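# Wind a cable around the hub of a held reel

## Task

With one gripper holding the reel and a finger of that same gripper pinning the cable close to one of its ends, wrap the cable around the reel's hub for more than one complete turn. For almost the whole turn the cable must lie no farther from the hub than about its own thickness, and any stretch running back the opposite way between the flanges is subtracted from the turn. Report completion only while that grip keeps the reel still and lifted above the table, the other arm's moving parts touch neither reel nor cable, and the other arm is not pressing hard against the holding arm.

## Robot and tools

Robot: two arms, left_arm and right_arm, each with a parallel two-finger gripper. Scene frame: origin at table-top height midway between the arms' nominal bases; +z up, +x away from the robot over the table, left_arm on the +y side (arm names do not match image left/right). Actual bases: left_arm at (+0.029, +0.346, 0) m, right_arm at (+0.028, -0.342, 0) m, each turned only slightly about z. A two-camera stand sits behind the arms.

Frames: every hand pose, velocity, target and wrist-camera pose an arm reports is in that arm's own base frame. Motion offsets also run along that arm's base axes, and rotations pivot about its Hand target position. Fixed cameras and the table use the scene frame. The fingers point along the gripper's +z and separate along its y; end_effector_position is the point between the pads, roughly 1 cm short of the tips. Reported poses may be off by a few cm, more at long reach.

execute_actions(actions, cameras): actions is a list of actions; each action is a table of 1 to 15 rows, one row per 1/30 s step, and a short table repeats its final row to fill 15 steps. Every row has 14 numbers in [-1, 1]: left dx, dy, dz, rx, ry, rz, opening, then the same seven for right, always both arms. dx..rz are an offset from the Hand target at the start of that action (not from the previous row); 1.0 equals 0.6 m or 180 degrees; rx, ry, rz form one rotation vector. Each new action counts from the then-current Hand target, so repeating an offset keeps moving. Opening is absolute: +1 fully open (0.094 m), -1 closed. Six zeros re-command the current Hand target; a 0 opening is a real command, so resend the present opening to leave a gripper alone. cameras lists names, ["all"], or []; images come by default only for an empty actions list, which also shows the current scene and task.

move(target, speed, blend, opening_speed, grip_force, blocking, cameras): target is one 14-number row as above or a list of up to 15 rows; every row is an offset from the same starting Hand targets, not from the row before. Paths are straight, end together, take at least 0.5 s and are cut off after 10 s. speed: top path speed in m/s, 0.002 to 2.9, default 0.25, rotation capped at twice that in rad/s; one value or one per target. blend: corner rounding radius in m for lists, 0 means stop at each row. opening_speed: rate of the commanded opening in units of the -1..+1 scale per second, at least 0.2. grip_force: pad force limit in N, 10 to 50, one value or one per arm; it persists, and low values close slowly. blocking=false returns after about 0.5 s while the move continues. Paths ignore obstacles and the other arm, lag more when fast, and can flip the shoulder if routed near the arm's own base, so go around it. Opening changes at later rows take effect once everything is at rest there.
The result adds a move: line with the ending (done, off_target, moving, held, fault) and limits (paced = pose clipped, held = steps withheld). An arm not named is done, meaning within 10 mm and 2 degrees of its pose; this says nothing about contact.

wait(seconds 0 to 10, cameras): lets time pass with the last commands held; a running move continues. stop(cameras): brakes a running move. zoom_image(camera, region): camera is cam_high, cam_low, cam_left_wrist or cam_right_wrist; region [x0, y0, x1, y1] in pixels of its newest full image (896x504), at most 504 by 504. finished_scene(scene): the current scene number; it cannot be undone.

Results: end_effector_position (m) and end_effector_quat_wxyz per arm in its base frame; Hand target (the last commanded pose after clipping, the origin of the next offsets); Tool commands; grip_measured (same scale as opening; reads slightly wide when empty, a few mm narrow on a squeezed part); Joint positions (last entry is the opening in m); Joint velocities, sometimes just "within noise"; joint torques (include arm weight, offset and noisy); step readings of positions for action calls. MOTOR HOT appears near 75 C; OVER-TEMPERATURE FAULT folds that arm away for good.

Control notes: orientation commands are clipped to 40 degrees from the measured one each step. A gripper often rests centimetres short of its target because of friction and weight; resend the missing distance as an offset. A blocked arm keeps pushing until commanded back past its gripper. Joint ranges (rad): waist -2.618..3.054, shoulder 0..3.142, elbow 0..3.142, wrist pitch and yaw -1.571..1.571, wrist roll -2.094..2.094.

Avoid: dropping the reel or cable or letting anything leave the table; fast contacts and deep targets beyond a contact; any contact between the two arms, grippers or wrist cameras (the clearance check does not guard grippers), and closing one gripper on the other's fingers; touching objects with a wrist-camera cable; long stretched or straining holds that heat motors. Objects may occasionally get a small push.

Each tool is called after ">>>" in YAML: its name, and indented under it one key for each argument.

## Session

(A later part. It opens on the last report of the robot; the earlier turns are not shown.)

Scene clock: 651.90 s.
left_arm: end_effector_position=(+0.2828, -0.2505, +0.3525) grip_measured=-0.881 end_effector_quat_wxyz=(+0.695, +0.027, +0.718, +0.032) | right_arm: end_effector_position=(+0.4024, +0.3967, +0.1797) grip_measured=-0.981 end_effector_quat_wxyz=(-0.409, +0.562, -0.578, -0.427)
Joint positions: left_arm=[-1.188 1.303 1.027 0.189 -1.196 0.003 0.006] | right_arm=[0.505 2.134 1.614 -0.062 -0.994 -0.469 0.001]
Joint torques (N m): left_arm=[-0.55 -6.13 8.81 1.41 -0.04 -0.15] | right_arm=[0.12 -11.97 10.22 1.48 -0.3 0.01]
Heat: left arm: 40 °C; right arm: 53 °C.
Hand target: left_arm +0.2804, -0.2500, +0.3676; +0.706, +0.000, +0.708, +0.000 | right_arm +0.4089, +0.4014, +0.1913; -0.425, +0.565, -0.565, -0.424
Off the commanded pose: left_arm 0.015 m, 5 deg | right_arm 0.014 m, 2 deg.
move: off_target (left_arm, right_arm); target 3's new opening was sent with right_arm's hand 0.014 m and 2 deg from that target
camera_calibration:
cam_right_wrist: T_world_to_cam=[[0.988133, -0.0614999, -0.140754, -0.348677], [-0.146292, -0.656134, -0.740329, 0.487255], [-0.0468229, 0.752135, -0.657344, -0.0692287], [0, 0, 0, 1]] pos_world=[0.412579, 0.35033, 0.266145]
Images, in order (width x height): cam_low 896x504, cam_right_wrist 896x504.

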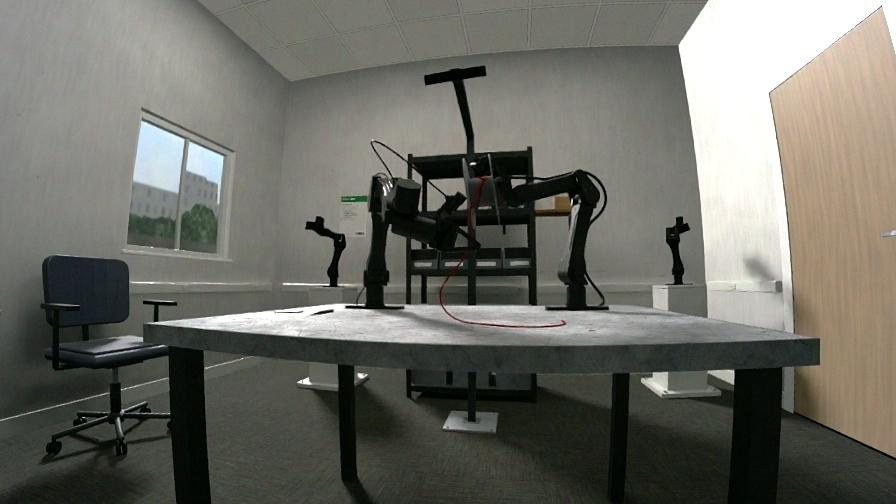

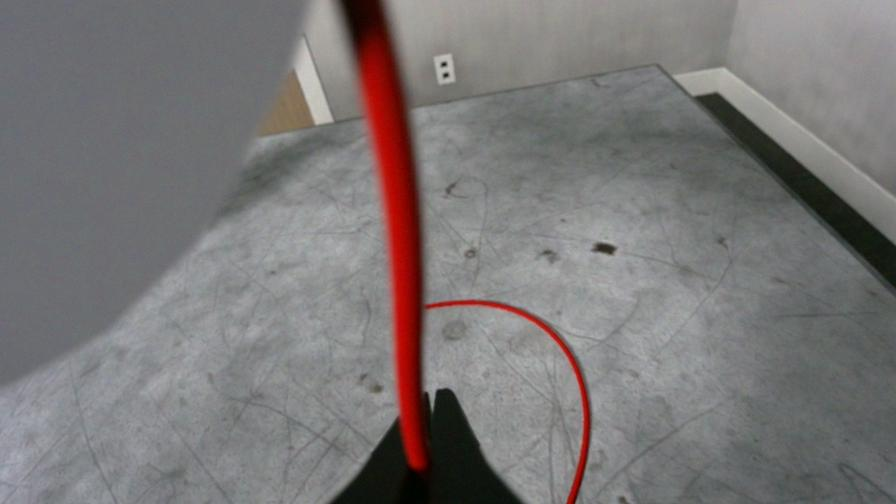

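>>> move:
  target: [0,0,0,0,0,0,-1,0.05,-0.01,-0.1,0,0,0,-1]
  speed: 0.06
  cameras: ["cam_low","cam_left_wrist","cam_right_wrist"]

>>> zoom_image:
  camera: "cam_low"
  region: [380, 130, 620, 340]

Scene clock: 659.73 s.
left_arm: end_effector_position=(+0.2827, -0.2514, +0.3485) grip_measured=-0.881 end_effector_quat_wxyz=(+0.691, +0.038, +0.721, +0.039) | right_arm: end_effector_position=(+0.4306, +0.3954, +0.1287) grip_measured=-0.981 end_effector_quat_wxyz=(-0.416, +0.563, -0.573, -0.427)
Joint positions: left_arm=[-1.188 1.303 1.027 0.16 -1.189 0.003 0.006] | right_arm=[0.475 2.292 1.658 0.045 -1.023 -0.496 0.001]
Joint torques (N m): left_arm=[-0.53 -6.16 8.96 1.6 -0.11 -0.23] | right_arm=[-0.66 -12.08 9.65 1.36 -0.34 -0.09]
Heat: left arm: 40 °C; right arm: 53 °C.
Hand target: left_arm +0.2804, -0.2500, +0.3676; +0.706, +0.000, +0.708, +0.000 | right_arm +0.4389, +0.3954, +0.1314; -0.425, +0.565, -0.565, -0.424
Off the commanded pose: left_arm 0.019 m, 7 deg | right_arm 0.009 m, 1 deg.
move: off_target (left_arm)
camera_calibration:
cam_left_wrist: T_world_to_cam=[[-0.0585523, -0.972645, -0.224798, -0.150551], [-0.434936, 0.227544, -0.871237, 0.522399], [0.898556, 0.0467597, -0.436361, 0.00403843], [0, 0, 0, 1]] pos_world=[0.214766, -0.26549, 0.423052]
cam_right_wrist: T_world_to_cam=[[0.989836, -0.0589913, -0.129404, -0.38698], [-0.136548, -0.648555, -0.74882, 0.446763], [-0.039752, 0.758878, -0.650018, -0.107154], [0, 0, 0, 1]] pos_world=[0.439792, 0.348239, 0.214816]
Images, in order (width x height): cam_low 896x504, cam_left_wrist 896x504, cam_right_wrist 896x504.

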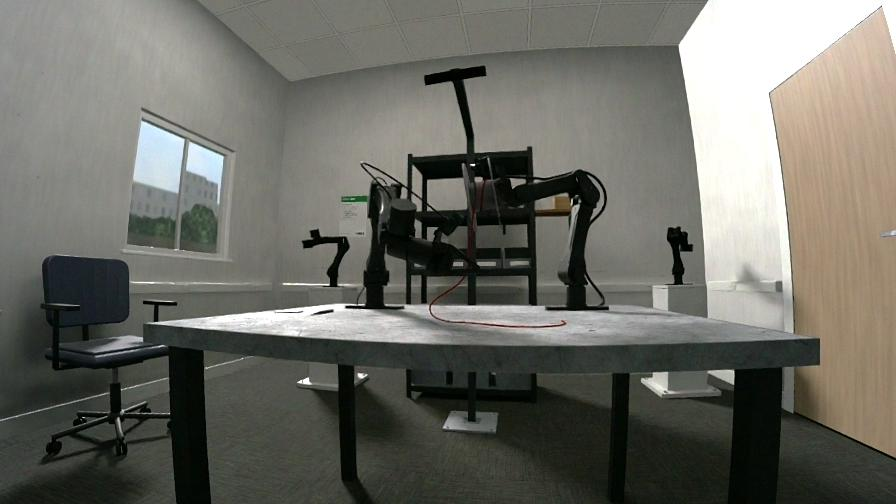

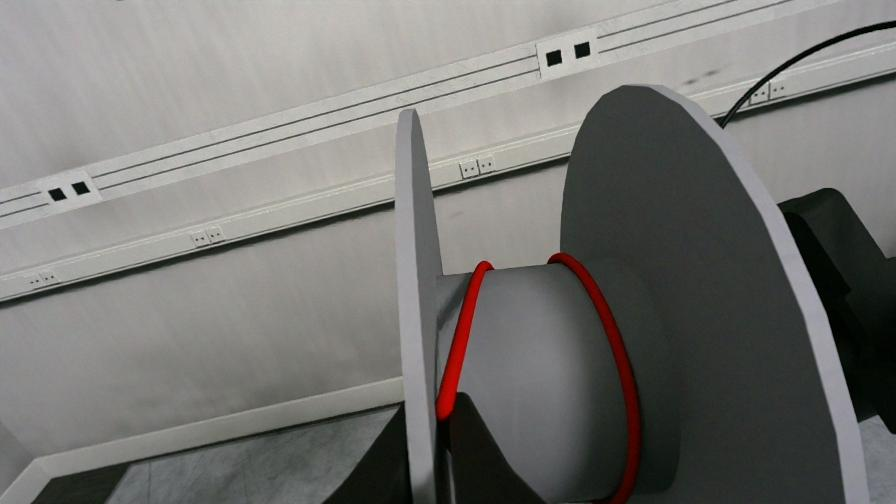

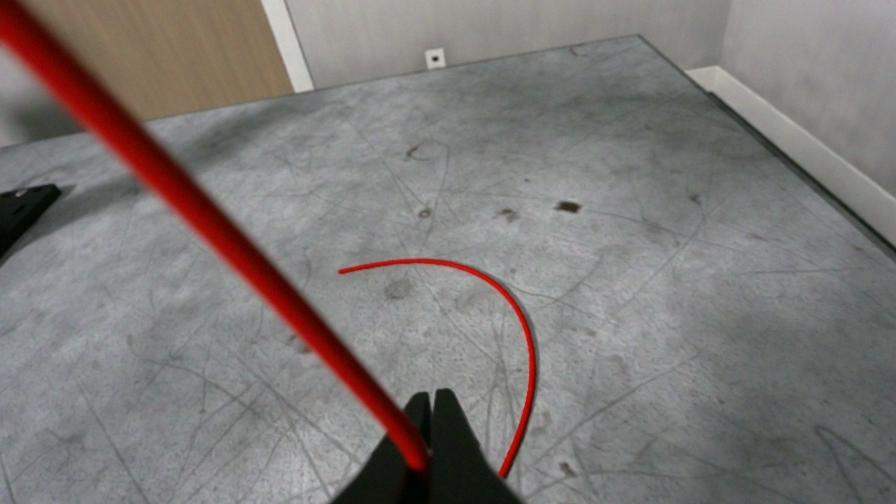

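Scaled by 2.100 from the camera's 896x504 image, which has a finer 1280x720 frame.

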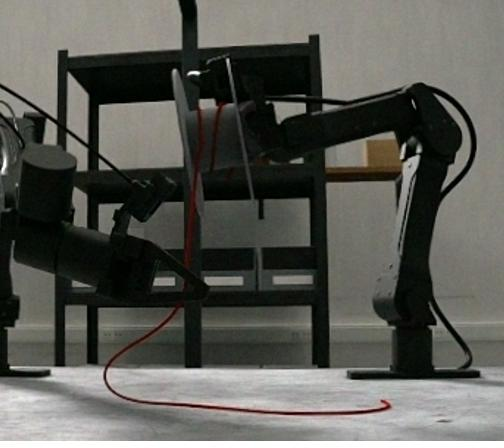

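>>> move:
  target:
    - [0,0,0,0,0,0,-1,0,0,0,0,0,0,-1]
    - [0,0,0,0,0,0,-1,0,0,0,0,0,0,-0.4]
    - [0,0,0,0,0,0,-1,0.0,-0.2,0.06,0,0,0,-0.4]
    - [0,-0.0,0.03,0,-0.2,0,-1,-0.15,-0.35,0.12,0,0,0,-0.4]
  speed: 0.12
  cameras: ["all"]

>>> zoom_image:
  camera: "cam_low"
  region: [400, 130, 560, 340]

>>> zoom_image:
  camera: "cam_left_wrist"
  region: [300, 150, 800, 504]

>>> zoom_image:
  camera: "cam_high"
  region: [380, 80, 560, 240]

Scene clock: 677.87 s.
left_arm: end_effector_position=(+0.2920, -0.2646, +0.3460) grip_measured=-0.881 end_effector_quat_wxyz=(+0.823, +0.101, +0.557, +0.040) | right_arm: end_effector_position=(+0.3527, +0.1861, +0.1888) grip_measured=-0.402 end_effector_quat_wxyz=(-0.411, +0.567, -0.576, -0.421)
Joint positions: left_arm=[-1.098 1.513 0.683 1.425 -0.875 0.707 0.006] | right_arm=[0.038 1.88 1.416 -1 -1.256 -1.439 0.028]
Joint torques (N m): left_arm=[0.69 -8.02 7.54 2.12 0.8 -0.26] | right_arm=[-0.44 -11.9 6.24 0.3 -0.82 -0.1]
Heat: left arm: 43 °C; right arm: 52 °C.
Hand target: left_arm +0.2804, -0.2500, +0.3855; +0.890, +0.000, +0.455, +0.000 | right_arm +0.3489, +0.1855, +0.2033; -0.425, +0.565, -0.565, -0.424
Off the commanded pose: left_arm 0.044 m, 19 deg | right_arm 0.015 m, 2 deg.
joint sent to its limit (left arm) — joint 4 (wrist pitch), upper limit. The joint targets are off in orientation, not in position.
move: off_target (left_arm, right_arm)
camera_calibration:
cam_left_wrist: T_world_to_cam=[[-0.0507881, -0.940385, -0.336297, -0.11856], [-0.0187964, 0.337572, -0.941112, 0.459048], [0.998533, -0.0414761, -0.0348205, -0.19633], [0, 0, 0, 1]] pos_world=[0.198649, -0.274598, 0.385308]
cam_right_wrist: T_world_to_cam=[[0.990162, -0.0621105, -0.125387, -0.314724], [-0.134853, -0.662701, -0.736642, 0.345072], [-0.037341, 0.746304, -0.664557, 0.0919348], [0, 0, 0, 1]] pos_world=[0.361594, 0.140521, 0.275828]

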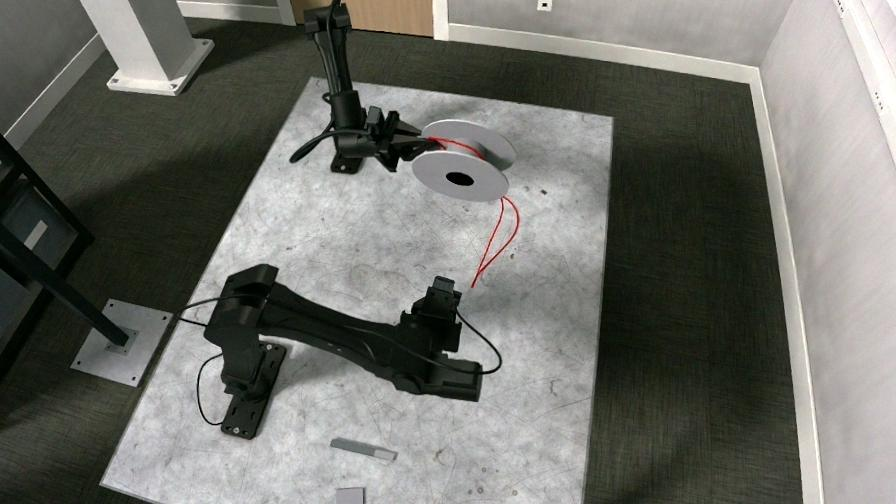

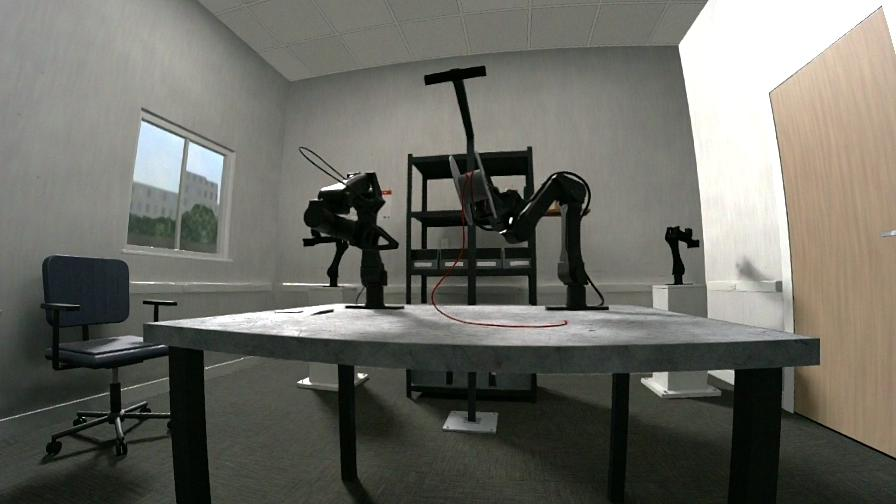

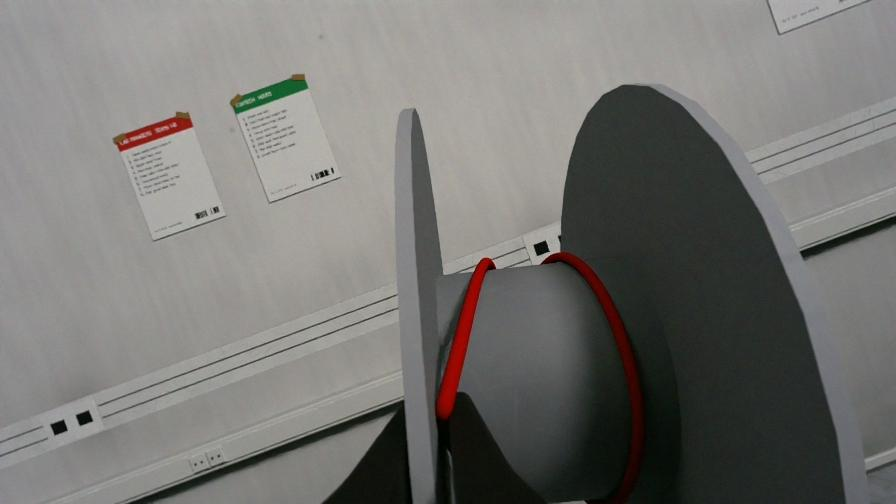

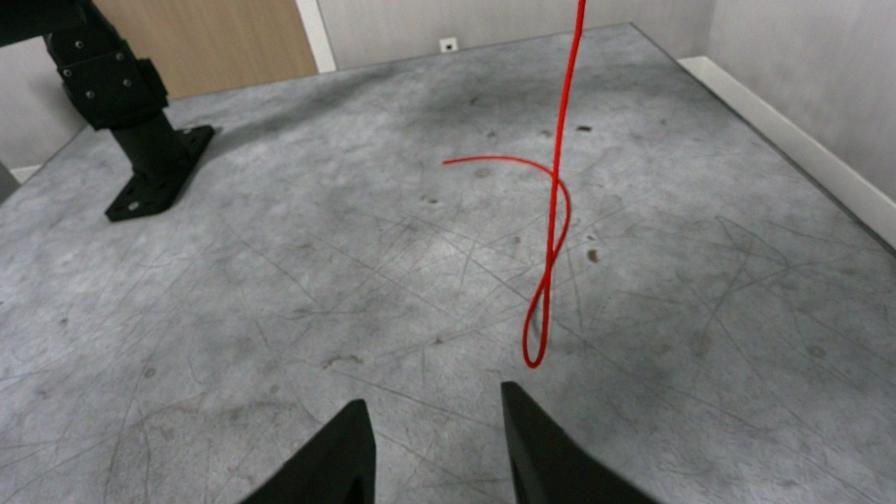

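Scaled by 2.400 from the camera's 896x504 image, which has a finer 1280x720 frame.

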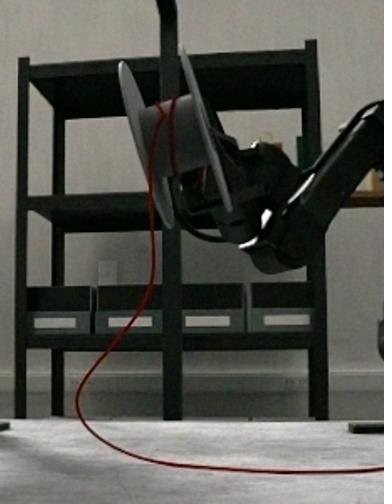

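Scaled by 1.008 from the camera's 896x504 image, which has a finer 1280x720 frame.

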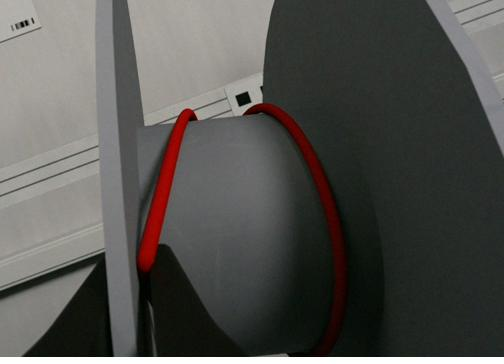

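Scaled by 2.800 from the camera's 896x504 image, which has a finer 1280x720 frame.

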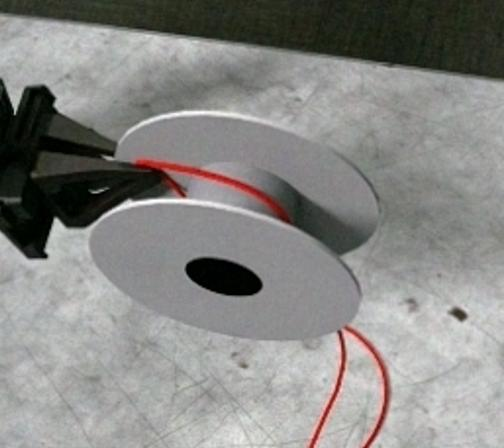

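>>> finished_scene:
  scene: 2

The scene is finished: the task was done.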